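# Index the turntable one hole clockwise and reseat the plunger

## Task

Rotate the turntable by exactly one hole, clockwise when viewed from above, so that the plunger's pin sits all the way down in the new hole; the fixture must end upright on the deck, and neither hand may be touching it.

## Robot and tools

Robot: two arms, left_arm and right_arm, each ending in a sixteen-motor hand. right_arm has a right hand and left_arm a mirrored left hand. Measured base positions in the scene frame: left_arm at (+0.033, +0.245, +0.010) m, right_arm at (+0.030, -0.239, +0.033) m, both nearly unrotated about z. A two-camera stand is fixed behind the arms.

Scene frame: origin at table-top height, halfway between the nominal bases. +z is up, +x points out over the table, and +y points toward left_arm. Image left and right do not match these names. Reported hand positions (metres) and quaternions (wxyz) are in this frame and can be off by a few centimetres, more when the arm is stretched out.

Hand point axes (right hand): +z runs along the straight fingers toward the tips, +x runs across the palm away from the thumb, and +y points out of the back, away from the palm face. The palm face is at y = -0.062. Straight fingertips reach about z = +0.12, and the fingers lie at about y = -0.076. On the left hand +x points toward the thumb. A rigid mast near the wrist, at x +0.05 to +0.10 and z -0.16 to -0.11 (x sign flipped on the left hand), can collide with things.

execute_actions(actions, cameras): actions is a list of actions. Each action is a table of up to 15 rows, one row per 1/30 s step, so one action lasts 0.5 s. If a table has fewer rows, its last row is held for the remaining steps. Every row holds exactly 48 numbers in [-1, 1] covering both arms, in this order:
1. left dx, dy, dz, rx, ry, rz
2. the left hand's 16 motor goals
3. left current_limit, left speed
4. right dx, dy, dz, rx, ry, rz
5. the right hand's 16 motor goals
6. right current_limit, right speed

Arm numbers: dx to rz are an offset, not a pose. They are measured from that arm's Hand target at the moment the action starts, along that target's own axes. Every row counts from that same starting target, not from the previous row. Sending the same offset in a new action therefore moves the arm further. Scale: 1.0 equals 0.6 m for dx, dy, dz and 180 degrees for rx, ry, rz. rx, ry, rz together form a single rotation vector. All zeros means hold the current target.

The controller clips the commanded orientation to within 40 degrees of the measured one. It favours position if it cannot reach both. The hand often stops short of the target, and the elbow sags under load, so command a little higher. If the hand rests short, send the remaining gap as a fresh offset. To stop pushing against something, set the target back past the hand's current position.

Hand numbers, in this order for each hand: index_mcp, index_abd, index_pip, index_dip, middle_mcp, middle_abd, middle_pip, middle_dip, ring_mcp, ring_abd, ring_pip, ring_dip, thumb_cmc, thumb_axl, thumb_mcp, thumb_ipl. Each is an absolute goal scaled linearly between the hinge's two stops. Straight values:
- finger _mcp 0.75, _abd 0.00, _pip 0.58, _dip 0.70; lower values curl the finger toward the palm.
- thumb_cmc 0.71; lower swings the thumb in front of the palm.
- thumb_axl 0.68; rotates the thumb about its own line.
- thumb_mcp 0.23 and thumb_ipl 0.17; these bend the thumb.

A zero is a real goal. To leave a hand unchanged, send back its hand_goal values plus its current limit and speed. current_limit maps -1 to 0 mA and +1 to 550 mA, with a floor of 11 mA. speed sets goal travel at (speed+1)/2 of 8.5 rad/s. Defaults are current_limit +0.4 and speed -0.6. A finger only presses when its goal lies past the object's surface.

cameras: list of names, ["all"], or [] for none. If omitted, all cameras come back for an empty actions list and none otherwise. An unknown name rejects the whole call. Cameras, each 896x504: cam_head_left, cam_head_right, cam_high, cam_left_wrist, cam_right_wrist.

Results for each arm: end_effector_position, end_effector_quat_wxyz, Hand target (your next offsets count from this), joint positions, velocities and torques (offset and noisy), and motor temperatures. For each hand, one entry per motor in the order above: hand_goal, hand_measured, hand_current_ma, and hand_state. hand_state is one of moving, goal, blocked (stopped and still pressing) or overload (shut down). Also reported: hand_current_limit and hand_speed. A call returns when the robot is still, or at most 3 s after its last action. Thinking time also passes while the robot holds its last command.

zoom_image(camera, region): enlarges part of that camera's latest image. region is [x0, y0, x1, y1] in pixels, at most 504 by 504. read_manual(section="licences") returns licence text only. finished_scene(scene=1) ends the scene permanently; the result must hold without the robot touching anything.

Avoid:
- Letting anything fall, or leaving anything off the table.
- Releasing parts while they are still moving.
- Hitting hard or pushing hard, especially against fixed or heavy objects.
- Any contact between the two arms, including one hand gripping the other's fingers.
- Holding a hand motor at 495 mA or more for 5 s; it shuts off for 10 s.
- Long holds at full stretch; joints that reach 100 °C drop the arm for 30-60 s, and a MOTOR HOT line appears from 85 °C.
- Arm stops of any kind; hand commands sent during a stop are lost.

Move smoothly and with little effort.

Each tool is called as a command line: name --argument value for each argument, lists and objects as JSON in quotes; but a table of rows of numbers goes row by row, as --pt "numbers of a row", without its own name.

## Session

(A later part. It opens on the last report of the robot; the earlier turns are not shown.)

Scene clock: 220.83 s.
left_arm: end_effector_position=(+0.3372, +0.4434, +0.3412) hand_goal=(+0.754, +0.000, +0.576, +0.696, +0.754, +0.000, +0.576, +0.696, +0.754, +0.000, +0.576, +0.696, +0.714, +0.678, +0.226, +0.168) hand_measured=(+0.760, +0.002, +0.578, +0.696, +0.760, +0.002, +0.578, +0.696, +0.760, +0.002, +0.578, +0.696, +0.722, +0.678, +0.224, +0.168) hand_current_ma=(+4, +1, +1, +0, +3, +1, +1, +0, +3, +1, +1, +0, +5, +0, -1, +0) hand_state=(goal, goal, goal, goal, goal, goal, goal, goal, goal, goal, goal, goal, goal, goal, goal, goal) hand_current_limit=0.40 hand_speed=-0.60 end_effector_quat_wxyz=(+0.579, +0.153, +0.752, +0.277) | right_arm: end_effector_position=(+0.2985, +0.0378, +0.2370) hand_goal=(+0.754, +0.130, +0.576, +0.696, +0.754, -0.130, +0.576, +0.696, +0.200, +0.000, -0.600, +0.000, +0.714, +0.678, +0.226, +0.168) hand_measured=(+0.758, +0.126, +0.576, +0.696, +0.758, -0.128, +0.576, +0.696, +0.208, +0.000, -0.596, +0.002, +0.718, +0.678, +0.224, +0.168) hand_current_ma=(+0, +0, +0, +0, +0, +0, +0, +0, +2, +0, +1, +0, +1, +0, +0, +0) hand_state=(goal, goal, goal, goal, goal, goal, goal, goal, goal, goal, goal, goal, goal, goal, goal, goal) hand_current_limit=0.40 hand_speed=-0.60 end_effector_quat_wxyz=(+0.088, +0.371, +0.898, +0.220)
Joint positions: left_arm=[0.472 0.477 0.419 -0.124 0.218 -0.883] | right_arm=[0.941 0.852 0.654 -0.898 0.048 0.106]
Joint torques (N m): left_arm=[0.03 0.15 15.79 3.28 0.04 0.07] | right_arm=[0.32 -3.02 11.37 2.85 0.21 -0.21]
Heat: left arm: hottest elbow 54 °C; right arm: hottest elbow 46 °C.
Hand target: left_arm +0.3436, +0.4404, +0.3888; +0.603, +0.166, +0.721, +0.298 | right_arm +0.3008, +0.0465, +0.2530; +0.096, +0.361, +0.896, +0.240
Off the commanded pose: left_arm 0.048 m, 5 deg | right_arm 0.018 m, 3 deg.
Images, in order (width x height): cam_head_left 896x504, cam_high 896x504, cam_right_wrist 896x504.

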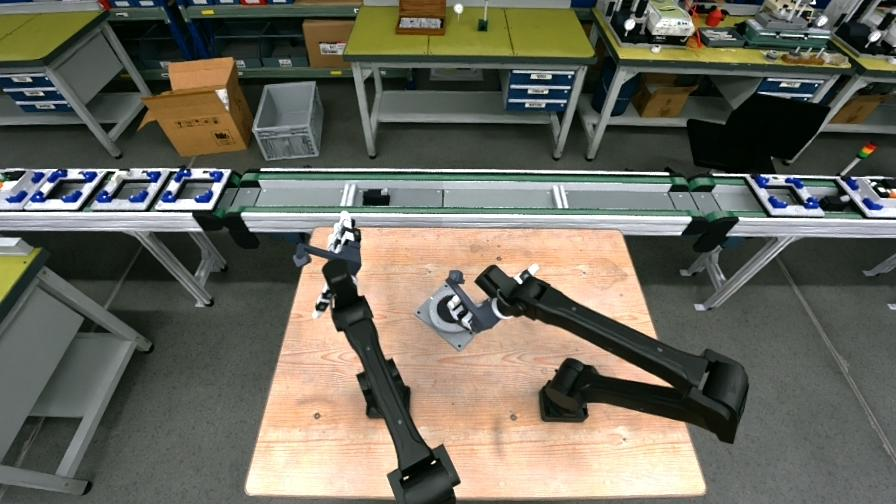

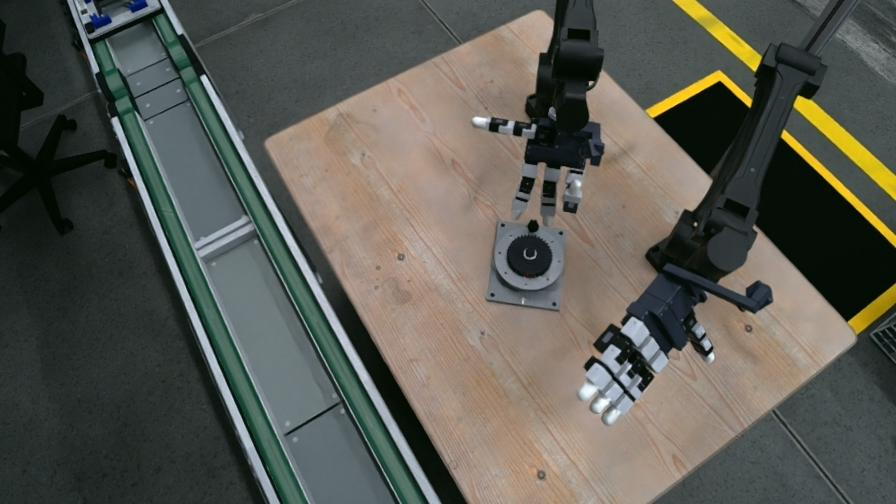

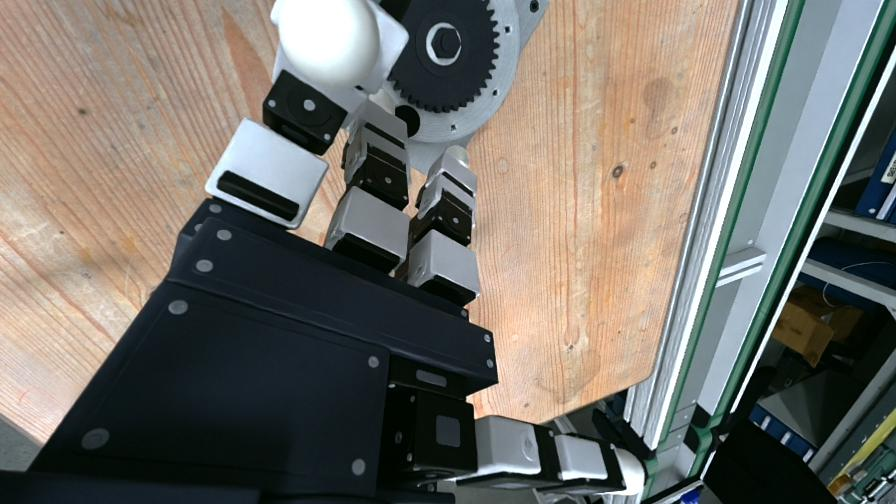

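execute_actions --actions '[[[0,0,0,0,0,0,0.754,0,0.576,0.696,0.754,0,0.576,0.696,0.754,0,0.576,0.696,0.714,0.678,0.226,0.168,0.4,-0.6,0,-0.025,0.0433,0,0,0,0.754,0.13,0.576,0.696,0.754,-0.13,0.576,0.696,0.2,0,-0.6,0,0.714,0.678,0.226,0.168,0.4,-0.6]]]' --cameras '["cam_high","cam_right_wrist","cam_head_left","cam_head_right","cam_left_wrist"]'

zoom_image --camera "cam_right_wrist" --region '[330, 20, 530, 200]'

zoom_image --camera "cam_high" --region '[480, 160, 600, 320]'

zoom_image --camera "cam_head_right" --region '[415, 265, 515, 355]'

Scene clock: 231.47 s.
left_arm: end_effector_position=(+0.3372, +0.4434, +0.3412) hand_goal=(+0.754, +0.000, +0.576, +0.696, +0.754, +0.000, +0.576, +0.696, +0.754, +0.000, +0.576, +0.696, +0.714, +0.678, +0.226, +0.168) hand_measured=(+0.760, +0.002, +0.578, +0.696, +0.760, +0.002, +0.578, +0.696, +0.760, +0.002, +0.578, +0.696, +0.722, +0.678, +0.224, +0.168) hand_current_ma=(+4, +1, +1, +0, +3, +1, +1, +0, +3, +1, +1, +0, +5, +0, -1, +0) hand_state=(goal, goal, goal, goal, goal, goal, goal, goal, goal, goal, goal, goal, goal, goal, goal, goal) hand_current_limit=0.40 hand_speed=-0.60 end_effector_quat_wxyz=(+0.579, +0.153, +0.752, +0.277) | right_arm: end_effector_position=(+0.2987, +0.0380, +0.2141) hand_goal=(+0.754, +0.130, +0.576, +0.696, +0.754, -0.130, +0.576, +0.696, +0.200, +0.000, -0.600, +0.000, +0.714, +0.678, +0.226, +0.168) hand_measured=(+0.758, +0.126, +0.576, +0.696, +0.758, -0.128, +0.576, +0.696, +0.208, +0.000, -0.596, +0.002, +0.718, +0.678, +0.224, +0.168) hand_current_ma=(+0, +0, +0, +0, +0, +0, +0, +0, +2, +0, +1, +0, +1, +0, +0, +0) hand_state=(goal, goal, goal, goal, goal, goal, goal, goal, goal, goal, goal, goal, goal, goal, goal, goal) hand_current_limit=0.40 hand_speed=-0.60 end_effector_quat_wxyz=(+0.090, +0.371, +0.896, +0.227)
Joint positions: left_arm=[0.472 0.477 0.419 -0.124 0.218 -0.883] | right_arm=[0.941 0.865 0.59 -0.804 0.048 0.106]
Joint torques (N m): left_arm=[0.03 0.09 15.8 3.26 0.04 0.07] | right_arm=[0.32 -1.79 10.92 2.91 0.21 -0.21]
Heat: left arm: hottest elbow 54 °C; right arm: hottest elbow 46 °C.
Hand target: left_arm +0.3436, +0.4404, +0.3888; +0.603, +0.166, +0.721, +0.298 | right_arm +0.3008, +0.0465, +0.2230; +0.096, +0.361, +0.896, +0.240
Off the commanded pose: left_arm 0.048 m, 5 deg | right_arm 0.013 m, 2 deg.

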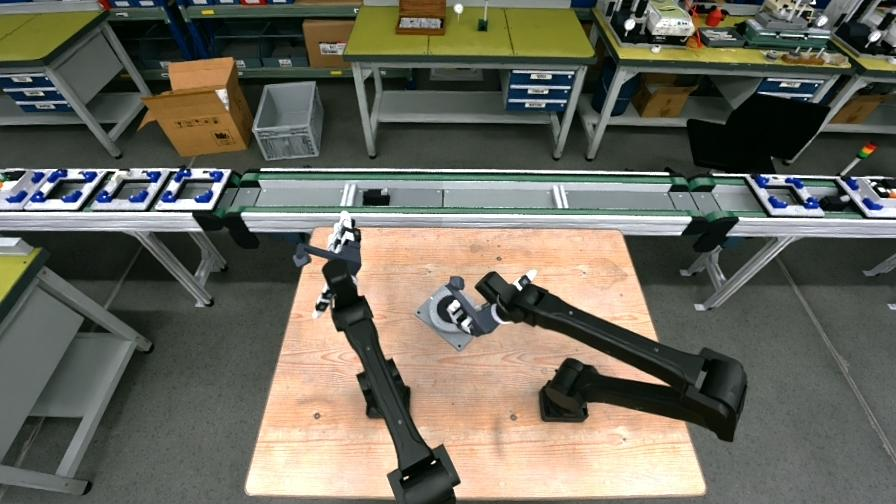

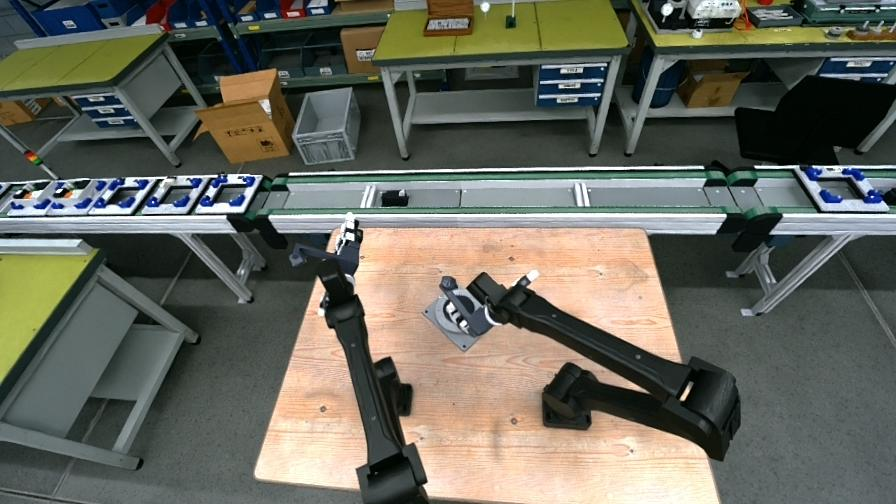

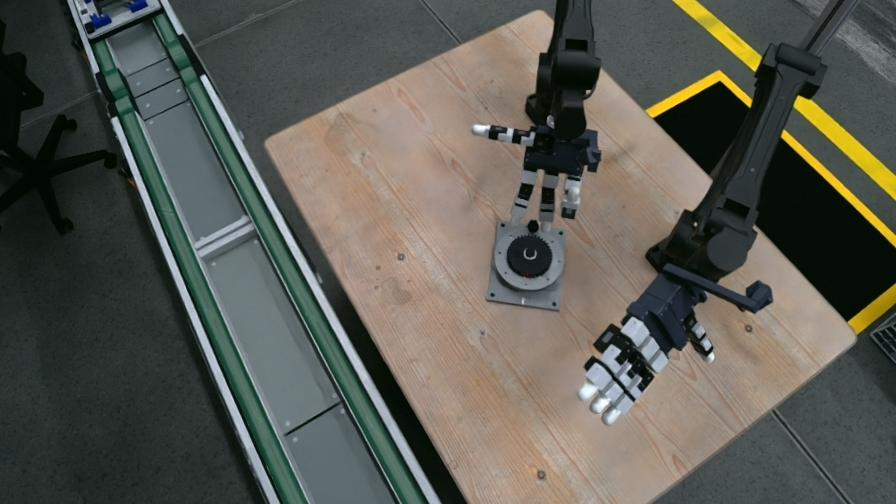

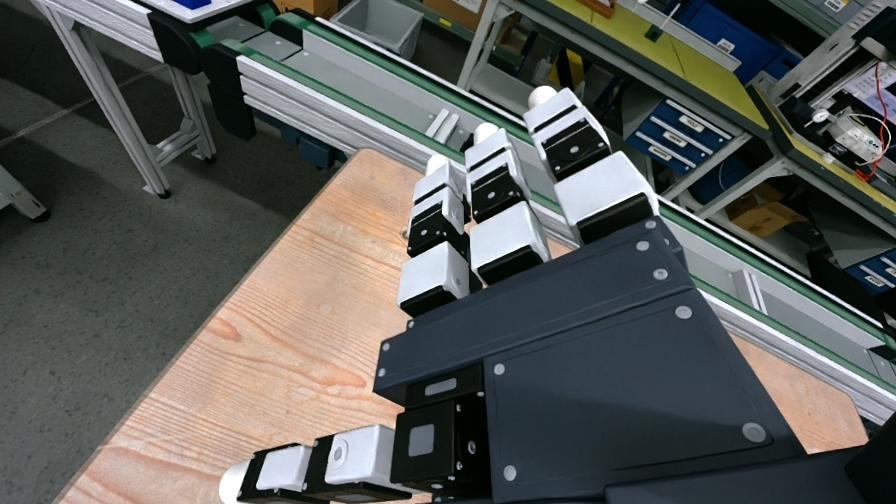

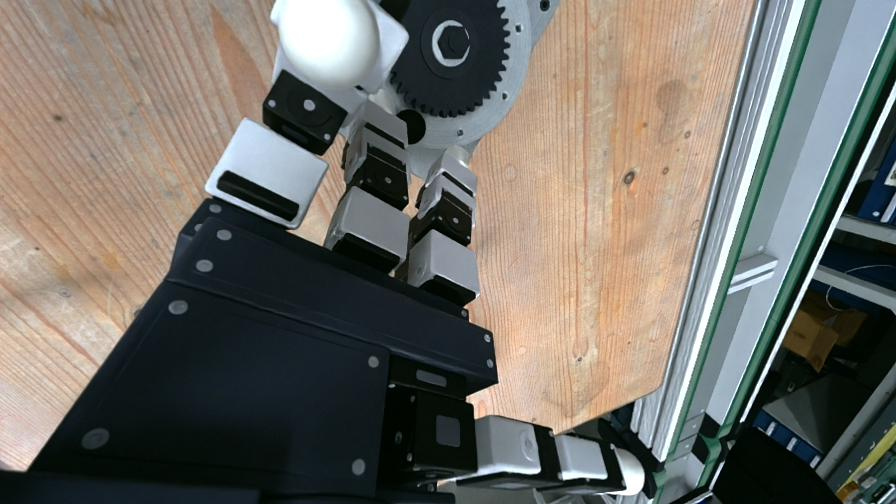

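Scaled by 2.520.

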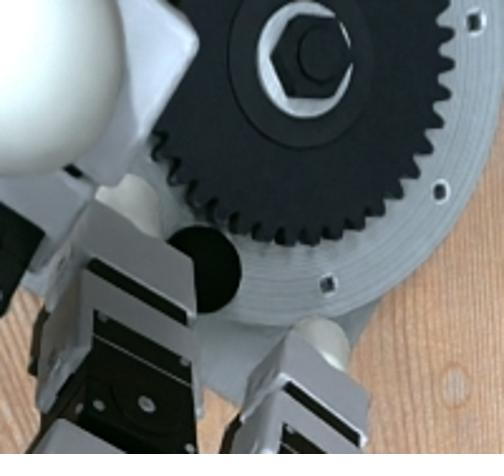

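Scaled by 3.150.

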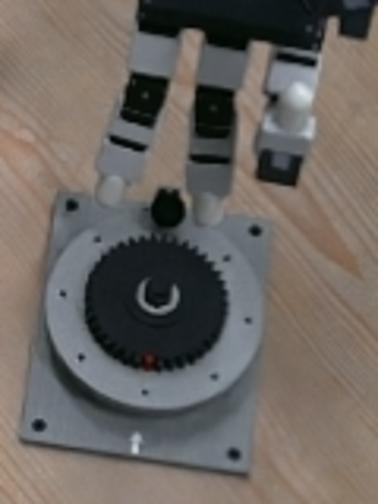

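Scaled by 5.040.

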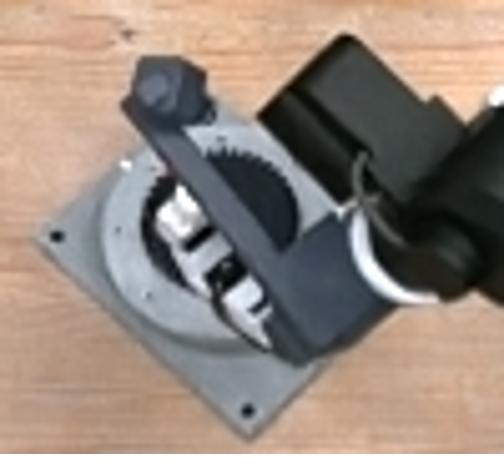

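execute_actions --actions '[[[0,0,0,0,0,0,0.754,0,0.576,0.696,0.754,0,0.576,0.696,0.754,0,0.576,0.696,0.714,0.678,0.226,0.168,0.4,-0.6,0.005,-0.0208,0.036,0,0,0,0.754,0.13,0.576,0.696,0.754,-0.13,0.576,0.696,0.2,0,-0.6,0,0.714,0.678,0.226,0.168,0.4,-0.6]]]' --cameras '["cam_high","cam_right_wrist"]'

zoom_image --camera "cam_right_wrist" --region '[330, 20, 530, 200]'

zoom_image --camera "cam_high" --region '[480, 160, 600, 320]'

Scene clock: 247.10 s.
left_arm: end_effector_position=(+0.3372, +0.4434, +0.3412) hand_goal=(+0.754, +0.000, +0.576, +0.696, +0.754, +0.000, +0.576, +0.696, +0.754, +0.000, +0.576, +0.696, +0.714, +0.678, +0.226, +0.168) hand_measured=(+0.760, +0.002, +0.578, +0.696, +0.760, +0.002, +0.578, +0.696, +0.760, +0.002, +0.578, +0.696, +0.722, +0.678, +0.224, +0.168) hand_current_ma=(+4, +1, +1, +0, +3, +1, +1, +0, +3, +1, +1, +0, +5, +0, -1, +0) hand_state=(goal, goal, goal, goal, goal, goal, goal, goal, goal, goal, goal, goal, goal, goal, goal, goal) hand_current_limit=0.40 hand_speed=-0.60 end_effector_quat_wxyz=(+0.579, +0.153, +0.752, +0.277) | right_arm: end_effector_position=(+0.2980, +0.0407, +0.1936) hand_goal=(+0.754, +0.130, +0.576, +0.696, +0.754, -0.130, +0.576, +0.696, +0.200, +0.000, -0.600, +0.000, +0.714, +0.678, +0.226, +0.168) hand_measured=(+0.756, +0.126, +0.576, +0.696, +0.756, -0.130, +0.576, +0.696, +0.208, +0.000, -0.596, +0.002, +0.718, +0.678, +0.224, +0.168) hand_current_ma=(+0, +0, +0, +0, +0, +0, +0, +0, +3, +0, +1, +0, +1, +0, +0, +0) hand_state=(goal, goal, goal, goal, goal, goal, goal, goal, goal, goal, goal, goal, goal, goal, goal, goal) hand_current_limit=0.40 hand_speed=-0.60 end_effector_quat_wxyz=(+0.092, +0.368, +0.896, +0.231)
Joint positions: left_arm=[0.472 0.477 0.419 -0.124 0.218 -0.883] | right_arm=[0.949 0.891 0.541 -0.72 0.053 0.106]
Joint torques (N m): left_arm=[0.09 0.21 15.8 3.26 0.03 0.07] | right_arm=[0.67 -1.49 10.11 2.84 0.3 -0.12]
Heat: left arm: hottest elbow 54 °C; right arm: hottest elbow 44 °C.
Hand target: left_arm +0.3436, +0.4404, +0.3888; +0.603, +0.166, +0.721, +0.298 | right_arm +0.2986, +0.0486, +0.1980; +0.096, +0.361, +0.896, +0.240
Off the commanded pose: left_arm 0.048 m, 5 deg | right_arm 0.009 m, 1 deg.
Images, in order (width x height): cam_high 896x504, cam_right_wrist 896x504.

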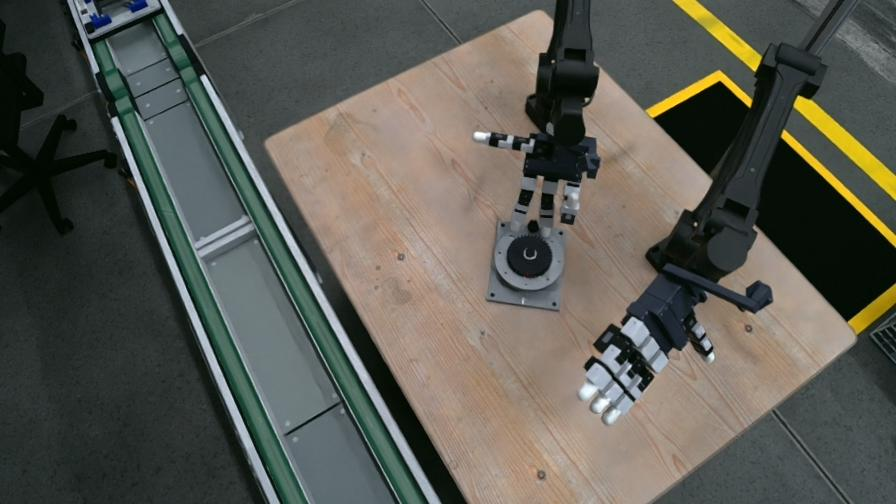

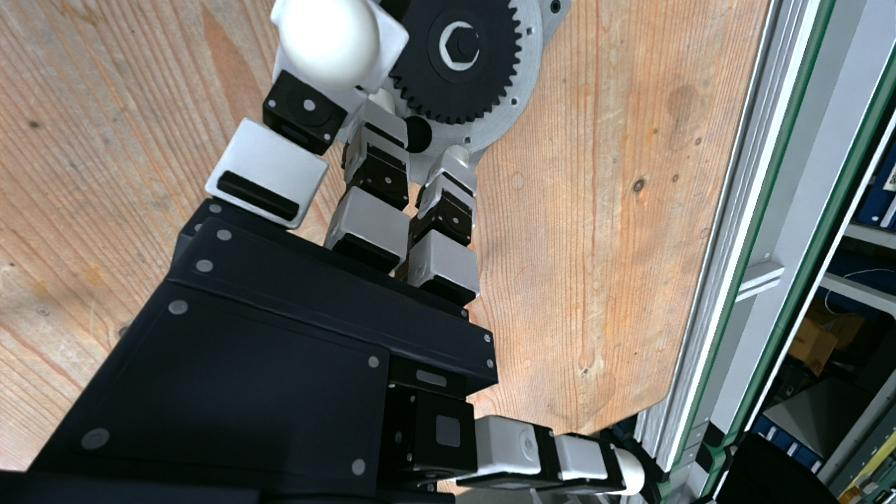

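Scaled by 2.520.

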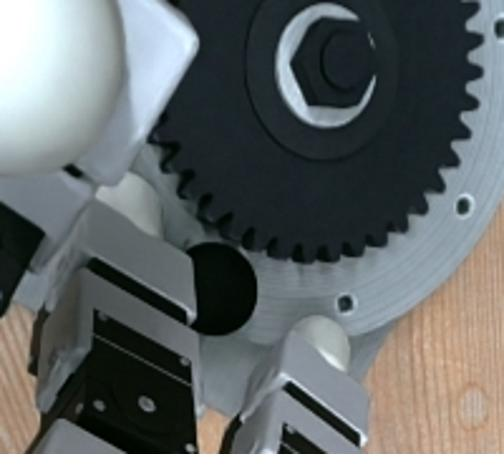

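Scaled by 3.150.

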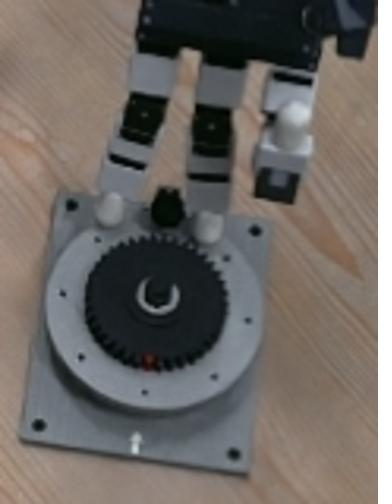

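execute_actions --actions '[[[0,0,0,0,0,0,0.754,0,0.576,0.696,0.754,0,0.576,0.696,0.754,0,0.576,0.696,0.714,0.678,0.226,0.168,0.4,-0.6,0.0033,-0.0158,0.014,0,0,0,0.754,0.13,0.576,0.696,0.754,-0.13,0.576,0.696,0.2,0,-0.6,0,0.714,0.678,0.226,0.168,0.4,-0.6]]]' --cameras '["cam_high","cam_right_wrist"]'

zoom_image --camera "cam_right_wrist" --region '[330, 20, 530, 200]'

zoom_image --camera "cam_high" --region '[480, 160, 600, 320]'

Scene clock: 274.73 s.
left_arm: end_effector_position=(+0.3372, +0.4434, +0.3412) hand_goal=(+0.754, +0.000, +0.576, +0.696, +0.754, +0.000, +0.576, +0.696, +0.754, +0.000, +0.576, +0.696, +0.714, +0.678, +0.226, +0.168) hand_measured=(+0.760, +0.002, +0.578, +0.696, +0.760, +0.002, +0.578, +0.696, +0.760, +0.002, +0.578, +0.696, +0.722, +0.678, +0.224, +0.168) hand_current_ma=(+4, +1, +1, +0, +3, +1, +1, +0, +3, +1, +1, +0, +5, +0, -1, +0) hand_state=(goal, goal, goal, goal, goal, goal, goal, goal, goal, goal, goal, goal, goal, goal, goal, goal) hand_current_limit=0.40 hand_speed=-0.60 end_effector_quat_wxyz=(+0.579, +0.153, +0.752, +0.277) | right_arm: end_effector_position=(+0.2978, +0.0428, +0.1946) hand_goal=(+0.754, +0.130, +0.576, +0.696, +0.754, -0.130, +0.576, +0.696, +0.200, +0.000, -0.600, +0.000, +0.714, +0.678, +0.226, +0.168) hand_measured=(+0.758, +0.126, +0.576, +0.696, +0.768, -0.130, +0.586, +0.702, +0.208, +0.000, -0.596, +0.002, +0.718, +0.678, +0.224, +0.168) hand_current_ma=(+1, +0, +0, +0, +6, +0, +3, +1, +3, +0, +1, +0, +1, +0, +0, +0) hand_state=(goal, goal, goal, goal, goal, goal, goal, goal, goal, goal, goal, goal, goal, goal, goal, goal) hand_current_limit=0.40 hand_speed=-0.60 end_effector_quat_wxyz=(+0.099, +0.364, +0.895, +0.240)
Joint positions: left_arm=[0.472 0.477 0.419 -0.124 0.218 -0.883] | right_arm=[0.958 0.888 0.53 -0.692 0.065 0.106]
Joint torques (N m): left_arm=[0.15 0.09 15.79 3.29 0.03 0.07] | right_arm=[0.79 -1.08 8.58 3.12 0.2 -0.04]
Motor temperatures (°C): left_arm=[28 33 55 28 30 27] | right_arm=[31 31 44 30 29 27]
Heat: left arm: hottest elbow 55 °C; right arm: hottest elbow 44 °C.
Hand target: left_arm +0.3436, +0.4404, +0.3888; +0.603, +0.166, +0.721, +0.298 | right_arm +0.2944, +0.0471, +0.1860; +0.096, +0.361, +0.896, +0.240
Off the commanded pose: left_arm 0.048 m, 5 deg | right_arm 0.010 m, 1 deg.
Images, in order (width x height): cam_high 896x504, cam_right_wrist 896x504.

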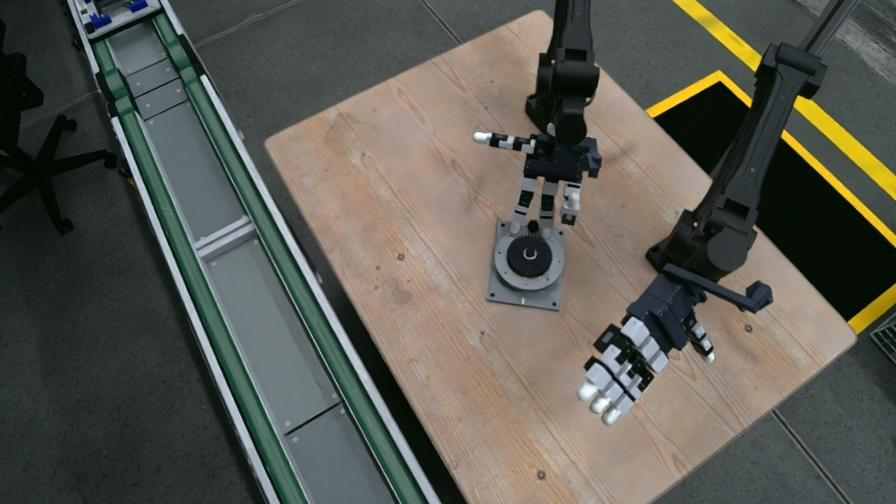

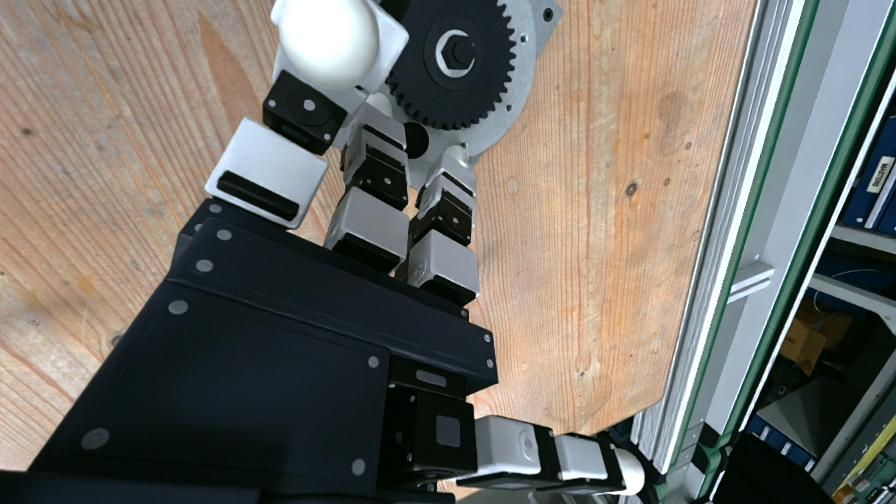

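Scaled by 2.520.

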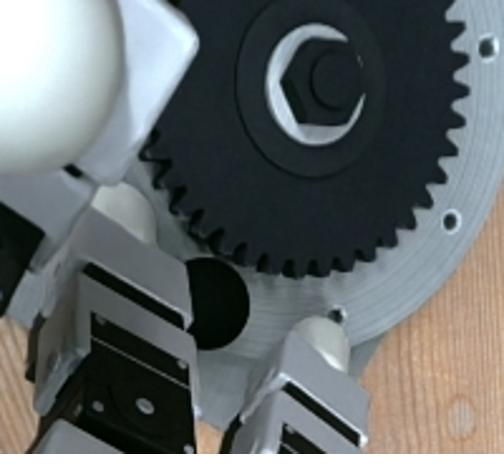

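Scaled by 3.150.

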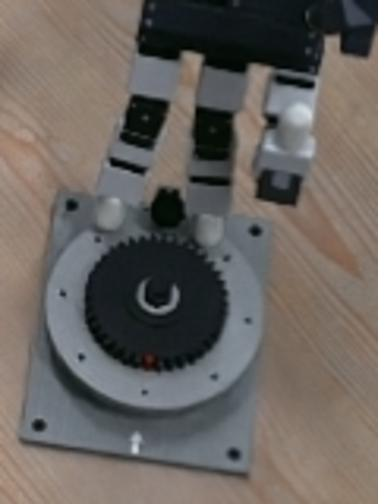

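execute_actions --actions '[[[0,0,0,0,0,0,0.754,0,0.576,0.696,0.754,0,0.576,0.696,0.754,0,0.576,0.696,0.714,0.678,0.226,0.168,0.4,-0.6,0,0.0075,-0.013,0,0,0,0.754,0.13,0.576,0.696,0.754,-0.13,0.576,0.696,0.2,0,-0.6,0,0.714,0.678,0.226,0.168,0.4,-0.6]],[[0,0,0,0,0,0,0.754,0,0.576,0.696,0.754,0,0.576,0.696,0.754,0,0.576,0.696,0.714,0.678,0.226,0.168,0.4,-0.6,0,0,0,0,0,0,0.754,-0.05,0.576,0.696,0.754,0.05,0.576,0.696,0.2,0,-0.6,0,0.714,0.678,0.226,0.168,0.4,-0.8]],[[0,0,0,0,0,0,0.754,0,0.576,0.696,0.754,0,0.576,0.696,0.754,0,0.576,0.696,0.714,0.678,0.226,0.168,0.4,-0.6,0,0,0,0,0,0,0.754,-0.05,0.576,0.696,0.754,0.05,0.576,0.696,0.2,0,-0.6,0,0.714,0.678,0.226,0.168,0.4,-0.8]]]' --cameras '["cam_high","cam_right_wrist"]'

zoom_image --camera "cam_right_wrist" --region '[330, 20, 530, 200]'

zoom_image --camera "cam_high" --region '[480, 160, 600, 320]'

Scene clock: 309.10 s.
left_arm: end_effector_position=(+0.3372, +0.4434, +0.3412) hand_goal=(+0.754, +0.000, +0.576, +0.696, +0.754, +0.000, +0.576, +0.696, +0.754, +0.000, +0.576, +0.696, +0.714, +0.678, +0.226, +0.168) hand_measured=(+0.760, +0.002, +0.578, +0.696, +0.760, +0.002, +0.578, +0.696, +0.760, +0.002, +0.578, +0.696, +0.722, +0.678, +0.224, +0.168) hand_current_ma=(+4, +1, +1, +0, +3, +1, +1, +0, +3, +1, +1, +0, +5, +0, -1, +0) hand_state=(goal, goal, goal, goal, goal, goal, goal, goal, goal, goal, goal, goal, goal, goal, goal, goal) hand_current_limit=0.40 hand_speed=-0.60 end_effector_quat_wxyz=(+0.579, +0.153, +0.752, +0.277) | right_arm: end_effector_position=(+0.2938, +0.0465, +0.1956) hand_goal=(+0.754, -0.050, +0.576, +0.696, +0.754, +0.050, +0.576, +0.696, +0.200, +0.000, -0.600, +0.000, +0.714, +0.678, +0.226, +0.168) hand_measured=(+0.758, +0.024, +0.576, +0.696, +0.762, -0.038, +0.582, +0.700, +0.208, +0.000, -0.596, +0.002, +0.718, +0.678, +0.224, +0.168) hand_current_ma=(+1, +84, +0, +0, +3, -116, +2, +1, +3, +0, +1, +0, +1, +0, -1, +0) hand_state=(goal, blocked, goal, goal, goal, blocked, goal, goal, goal, goal, goal, goal, goal, goal, goal, goal) hand_current_limit=0.40 hand_speed=-0.80 end_effector_quat_wxyz=(+0.097, +0.358, +0.896, +0.242)
Joint positions: left_arm=[0.472 0.477 0.419 -0.124 0.218 -0.883] | right_arm=[0.972 0.885 0.53 -0.692 0.064 0.108]
Joint torques (N m): left_arm=[0.09 0.09 15.8 3.3 0.04 0.07] | right_arm=[0.44 -1.85 10.21 1.8 0.2 -0.04]
Motor temperatures (°C): left_arm=[28 33 56 28 30 27] | right_arm=[31 30 42 30 28 27]
Heat: left arm: hottest elbow 56 °C; right arm: hottest elbow 42 °C.
Hand target: left_arm +0.3436, +0.4404, +0.3888; +0.603, +0.166, +0.721, +0.298 | right_arm +0.2944, +0.0471, +0.1950; +0.096, +0.361, +0.896, +0.240
Off the commanded pose: left_arm 0.048 m, 5 deg | right_arm 0.001 m, 0 deg.
Images, in order (width x height): cam_high 896x504, cam_right_wrist 896x504.

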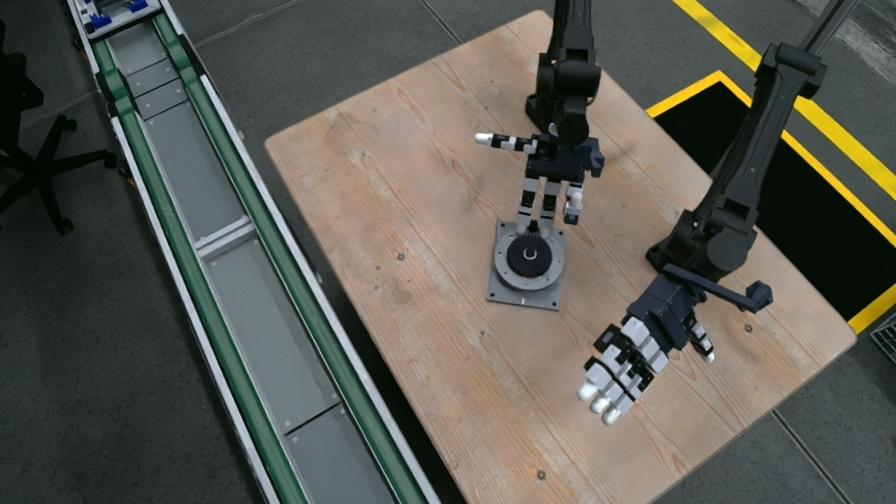

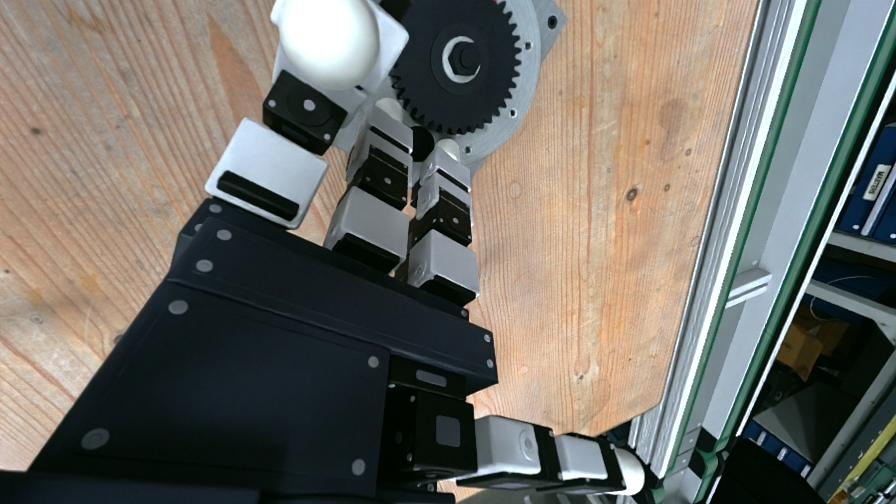

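Scaled by 2.520.

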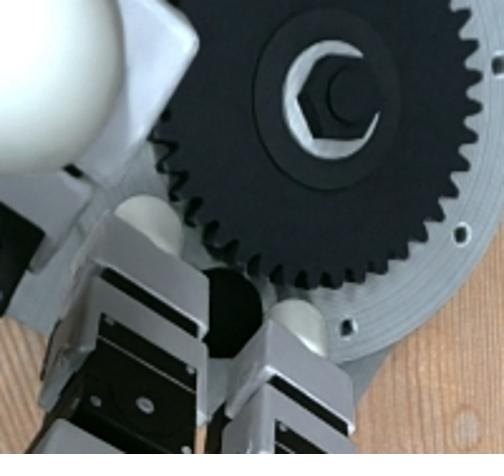

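Scaled by 3.150.

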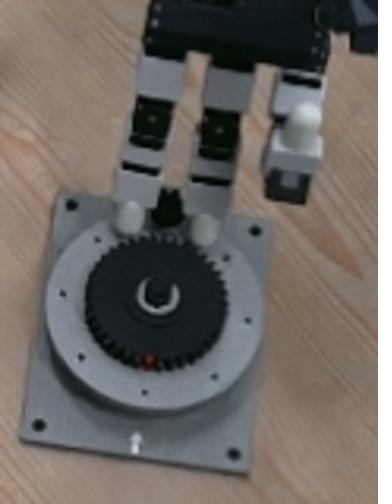

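execute_actions --actions '[[[0,0,0,0,0,0,0.754,0,0.576,0.696,0.754,0,0.576,0.696,0.754,0,0.576,0.696,0.714,0.678,0.226,0.168,0.4,-0.6,0,0,0,0,0,0,0.754,-0.26,0.576,0.696,0.754,0.26,0.576,0.696,0.2,0,-0.6,0,0.714,0.678,0.226,0.168,0.5,-0.8]],[[0,0,0,0,0,0,0.754,0,0.576,0.696,0.754,0,0.576,0.696,0.754,0,0.576,0.696,0.714,0.678,0.226,0.168,0.4,-0.6,0,0,0,0,0,0,0.754,-0.26,0.576,0.696,0.754,0.26,0.576,0.696,0.2,0,-0.6,0,0.714,0.678,0.226,0.168,0.5,-0.8]],[[0,0,0,0,0,0,0.754,0,0.576,0.696,0.754,0,0.576,0.696,0.754,0,0.576,0.696,0.714,0.678,0.226,0.168,0.4,-0.6,0,0.01,-0.0173,0,0,0,0.754,-0.26,0.576,0.696,0.754,0.26,0.576,0.696,0.2,0,-0.6,0,0.714,0.678,0.226,0.168,0.5,-0.8]]]' --cameras '["cam_high","cam_right_wrist"]'

zoom_image --camera "cam_right_wrist" --region '[330, 20, 530, 200]'

zoom_image --camera "cam_high" --region '[480, 160, 600, 320]'

Scene clock: 322.80 s.
left_arm: end_effector_position=(+0.3372, +0.4434, +0.3412) hand_goal=(+0.754, +0.000, +0.576, +0.696, +0.754, +0.000, +0.576, +0.696, +0.754, +0.000, +0.576, +0.696, +0.714, +0.678, +0.226, +0.168) hand_measured=(+0.760, +0.002, +0.578, +0.696, +0.760, +0.002, +0.578, +0.696, +0.760, +0.002, +0.578, +0.696, +0.722, +0.678, +0.224, +0.168) hand_current_ma=(+4, +1, +1, +0, +3, +1, +1, +0, +3, +1, +1, +0, +5, +0, -1, +0) hand_state=(goal, goal, goal, goal, goal, goal, goal, goal, goal, goal, goal, goal, goal, goal, goal, goal) hand_current_limit=0.40 hand_speed=-0.60 end_effector_quat_wxyz=(+0.579, +0.153, +0.752, +0.277) | right_arm: end_effector_position=(+0.2909, +0.0458, +0.1954) hand_goal=(+0.754, -0.260, +0.576, +0.696, +0.754, +0.260, +0.576, +0.696, +0.200, +0.000, -0.600, +0.000, +0.714, +0.678, +0.226, +0.168) hand_measured=(+0.742, -0.004, +0.570, +0.698, +0.744, +0.026, +0.570, +0.696, +0.208, +0.000, -0.596, +0.002, +0.718, +0.678, +0.224, +0.168) hand_current_ma=(-5, +413, -1, +0, -4, -412, -1, +0, +3, +0, +1, +0, +1, +0, -1, +0) hand_state=(goal, blocked, goal, goal, goal, blocked, goal, goal, goal, goal, goal, goal, goal, goal, goal, goal) hand_current_limit=0.50 hand_speed=-0.80 end_effector_quat_wxyz=(+0.096, +0.353, +0.900, +0.238)
Joint positions: left_arm=[0.472 0.477 0.419 -0.124 0.218 -0.883] | right_arm=[0.974 0.878 0.531 -0.709 0.061 0.098]
Joint torques (N m): left_arm=[0.09 0.15 15.79 3.29 0.04 0.08] | right_arm=[0.44 -2.49 12.29 0.77 0.19 -0.05]
Motor temperatures (°C): left_arm=[28 33 56 28 30 27] | right_arm=[31 30 42 30 28 27]
Heat: left arm: hottest elbow 56 °C; right arm: hottest elbow 42 °C.
Hand target: left_arm +0.3436, +0.4404, +0.3888; +0.603, +0.166, +0.721, +0.298 | right_arm +0.2944, +0.0471, +0.2070; +0.096, +0.361, +0.896, +0.240
Off the commanded pose: left_arm 0.048 m, 5 deg | right_arm 0.012 m, 1 deg.
Images, in order (width x height): cam_high 896x504, cam_right_wrist 896x504.

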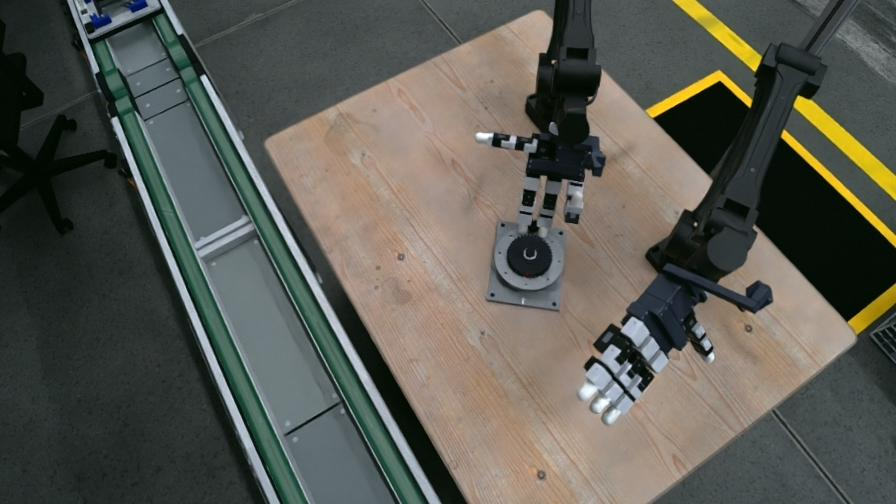

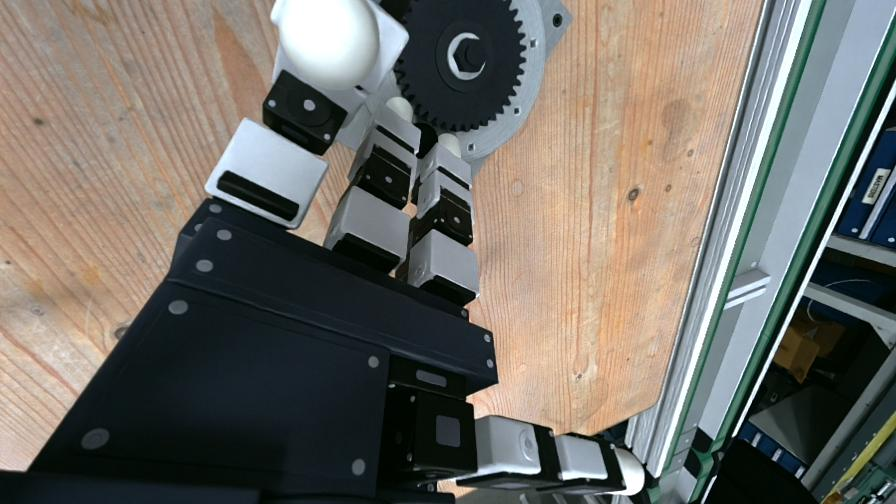

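Scaled by 2.520.

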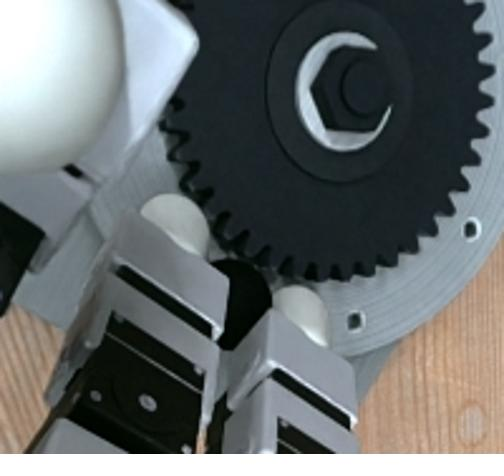

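Scaled by 3.150.

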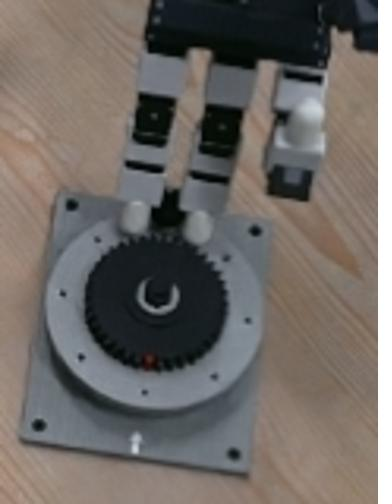

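execute_actions --actions '[[[0,0,0,0,0,0,0.754,0,0.576,0.696,0.754,0,0.576,0.696,0.754,0,0.576,0.696,0.714,0.678,0.226,0.168,0.4,-0.6,0,0.01,-0.0173,0,0,0,0.754,-0.3,0.576,0.696,0.754,0.3,0.576,0.696,0.2,0,-0.6,0,0.714,0.678,0.226,0.168,0.6,-0.8]]]' --cameras '["cam_right_wrist"]'

zoom_image --camera "cam_right_wrist" --region '[330, 20, 530, 200]'

Scene clock: 327.77 s.
left_arm: end_effector_position=(+0.3372, +0.4434, +0.3412) hand_goal=(+0.754, +0.000, +0.576, +0.696, +0.754, +0.000, +0.576, +0.696, +0.754, +0.000, +0.576, +0.696, +0.714, +0.678, +0.226, +0.168) hand_measured=(+0.760, +0.002, +0.578, +0.696, +0.760, +0.002, +0.578, +0.696, +0.760, +0.002, +0.578, +0.696, +0.722, +0.678, +0.224, +0.168) hand_current_ma=(+4, +1, +1, +0, +3, +1, +1, +0, +3, +1, +1, +0, +5, +0, -1, +0) hand_state=(goal, goal, goal, goal, goal, goal, goal, goal, goal, goal, goal, goal, goal, goal, goal, goal) hand_current_limit=0.40 hand_speed=-0.60 end_effector_quat_wxyz=(+0.579, +0.153, +0.752, +0.277) | right_arm: end_effector_position=(+0.2897, +0.0446, +0.1971) hand_goal=(+0.754, -0.300, +0.576, +0.696, +0.754, +0.300, +0.576, +0.696, +0.200, +0.000, -0.600, +0.000, +0.714, +0.678, +0.226, +0.168) hand_measured=(+0.734, -0.004, +0.564, +0.692, +0.734, +0.026, +0.562, +0.692, +0.208, +0.000, -0.596, +0.002, +0.718, +0.678, +0.224, +0.168) hand_current_ma=(-12, +440, -4, -1, -12, -440, -5, -1, +3, +0, +1, +0, +1, +0, -1, +0) hand_state=(goal, blocked, goal, goal, blocked, blocked, goal, goal, goal, goal, goal, goal, goal, goal, goal, goal) hand_current_limit=0.60 hand_speed=-0.80 end_effector_quat_wxyz=(+0.093, +0.354, +0.902, +0.229)
Joint positions: left_arm=[0.472 0.477 0.419 -0.124 0.218 -0.883] | right_arm=[0.974 0.877 0.545 -0.743 0.059 0.098]
Joint torques (N m): left_arm=[0.09 0.21 15.82 3.29 0.03 0.07] | right_arm=[0.44 -3.55 13.27 0.5 0.24 -0.05]
Motor temperatures (°C): left_arm=[28 33 57 28 30 27] | right_arm=[31 30 43 30 28 27]
Heat: left arm: hottest elbow 57 °C; right arm: hottest elbow 43 °C.
Hand target: left_arm +0.3436, +0.4404, +0.3888; +0.603, +0.166, +0.721, +0.298 | right_arm +0.2944, +0.0471, +0.2190; +0.096, +0.361, +0.896, +0.240
Off the commanded pose: left_arm 0.048 m, 5 deg | right_arm 0.023 m, 2 deg.
Images, in order (width x height): cam_right_wrist 896x504.

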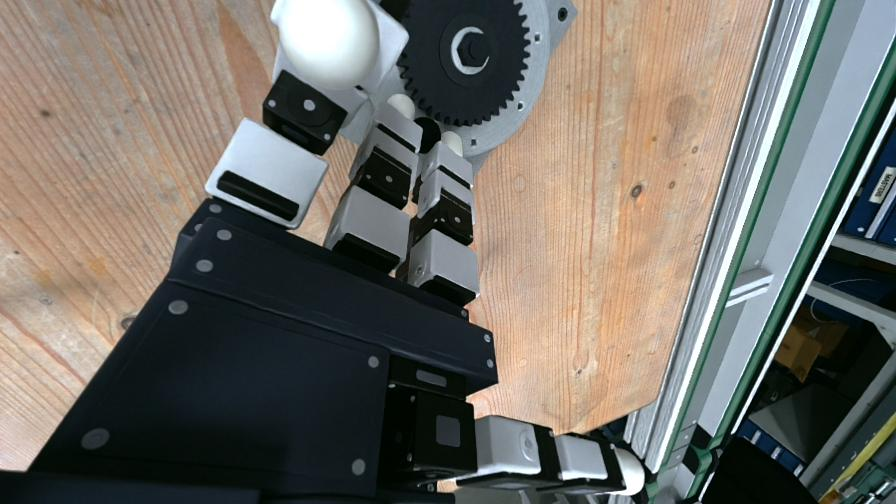

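Scaled by 2.520.

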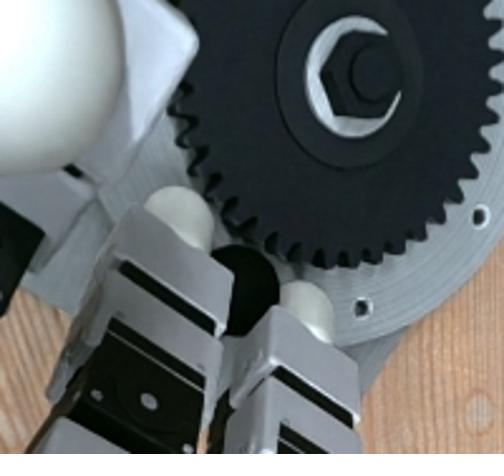

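execute_actions --actions '[[[0,0,0,0,0,0,0.754,0,0.576,0.696,0.754,0,0.576,0.696,0.754,0,0.576,0.696,0.714,0.678,0.226,0.168,0.4,-0.6,0,0.0105,-0.0173,0,0,0,0.754,-0.3,0.576,0.696,0.754,0.3,0.576,0.696,0.2,0,-0.6,0,0.714,0.678,0.226,0.168,0.6,-0.8]]]' --cameras '["cam_right_wrist","cam_high"]'

zoom_image --camera "cam_right_wrist" --region '[330, 20, 530, 200]'

zoom_image --camera "cam_high" --region '[480, 160, 600, 320]'

Scene clock: 333.50 s.
left_arm: end_effector_position=(+0.3372, +0.4434, +0.3412) hand_goal=(+0.754, +0.000, +0.576, +0.696, +0.754, +0.000, +0.576, +0.696, +0.754, +0.000, +0.576, +0.696, +0.714, +0.678, +0.226, +0.168) hand_measured=(+0.760, +0.002, +0.578, +0.696, +0.760, +0.002, +0.578, +0.696, +0.760, +0.002, +0.578, +0.696, +0.722, +0.678, +0.224, +0.168) hand_current_ma=(+4, +1, +1, +0, +3, +1, +1, +0, +3, +1, +1, +0, +5, +0, -1, +0) hand_state=(goal, goal, goal, goal, goal, goal, goal, goal, goal, goal, goal, goal, goal, goal, goal, goal) hand_current_limit=0.40 hand_speed=-0.60 end_effector_quat_wxyz=(+0.579, +0.153, +0.752, +0.277) | right_arm: end_effector_position=(+0.2878, +0.0425, +0.2005) hand_goal=(+0.754, -0.300, +0.576, +0.696, +0.754, +0.300, +0.576, +0.696, +0.200, +0.000, -0.600, +0.000, +0.714, +0.678, +0.226, +0.168) hand_measured=(+0.732, -0.004, +0.564, +0.692, +0.734, +0.026, +0.562, +0.692, +0.208, +0.000, -0.596, +0.002, +0.718, +0.678, +0.224, +0.168) hand_current_ma=(-13, +440, -4, -1, -11, -440, -6, -1, +3, +0, +1, +0, +1, +0, -1, +0) hand_state=(blocked, blocked, goal, goal, goal, blocked, goal, goal, goal, goal, goal, goal, goal, goal, goal, goal) hand_current_limit=0.60 hand_speed=-0.80 end_effector_quat_wxyz=(+0.089, +0.354, +0.904, +0.220)
Joint positions: left_arm=[0.472 0.477 0.419 -0.124 0.218 -0.883] | right_arm=[0.974 0.871 0.562 -0.786 0.057 0.098]
Joint torques (N m): left_arm=[0.09 0.09 15.79 3.33 0.03 0.07] | right_arm=[0.44 -3.96 14.12 0.62 0.31 -0.05]
Motor temperatures (°C): left_arm=[28 33 57 28 30 27] | right_arm=[31 30 42 30 28 27]
Heat: left arm: hottest elbow 57 °C; right arm: hottest elbow 42 °C.
Hand target: left_arm +0.3436, +0.4404, +0.3888; +0.603, +0.166, +0.721, +0.298 | right_arm +0.2946, +0.0473, +0.2311; +0.096, +0.361, +0.896, +0.240
Off the commanded pose: left_arm 0.048 m, 5 deg | right_arm 0.032 m, 3 deg.
Images, in order (width x height): cam_high 896x504, cam_right_wrist 896x504.

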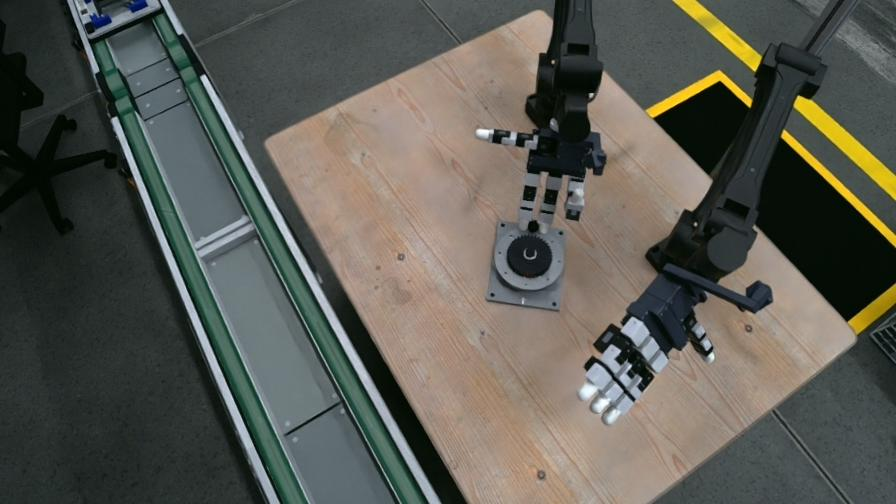

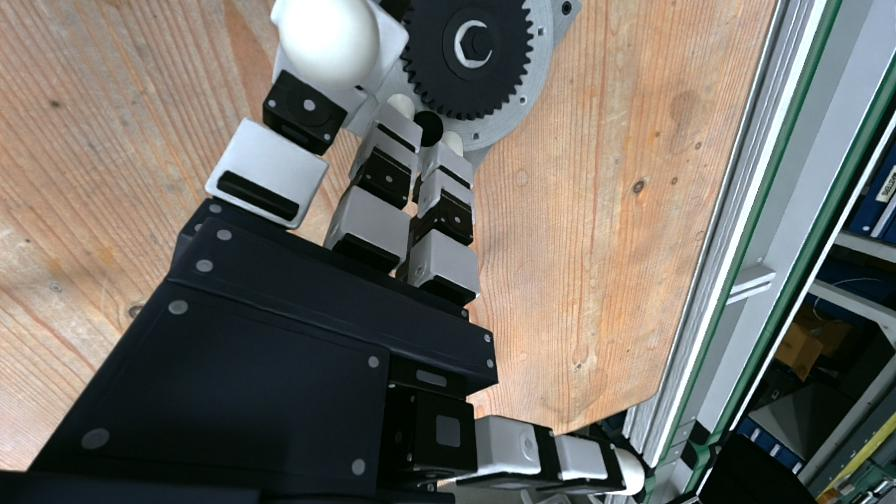

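Scaled by 2.520.

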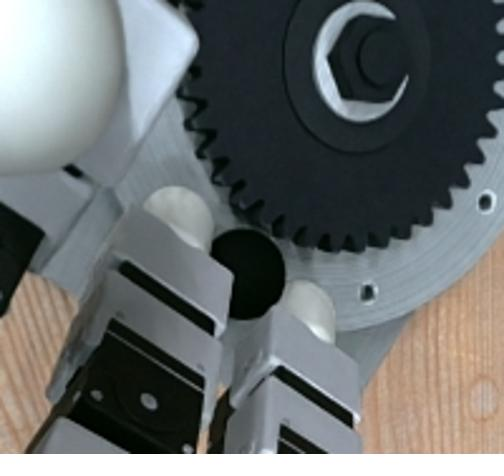

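Scaled by 3.150.

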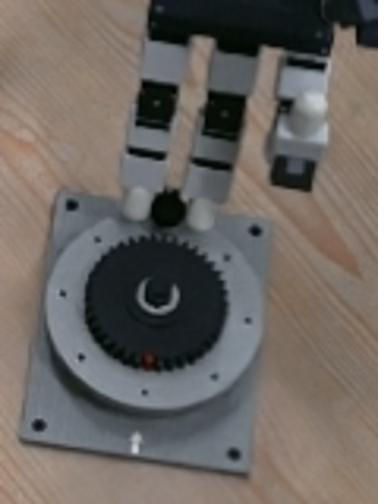

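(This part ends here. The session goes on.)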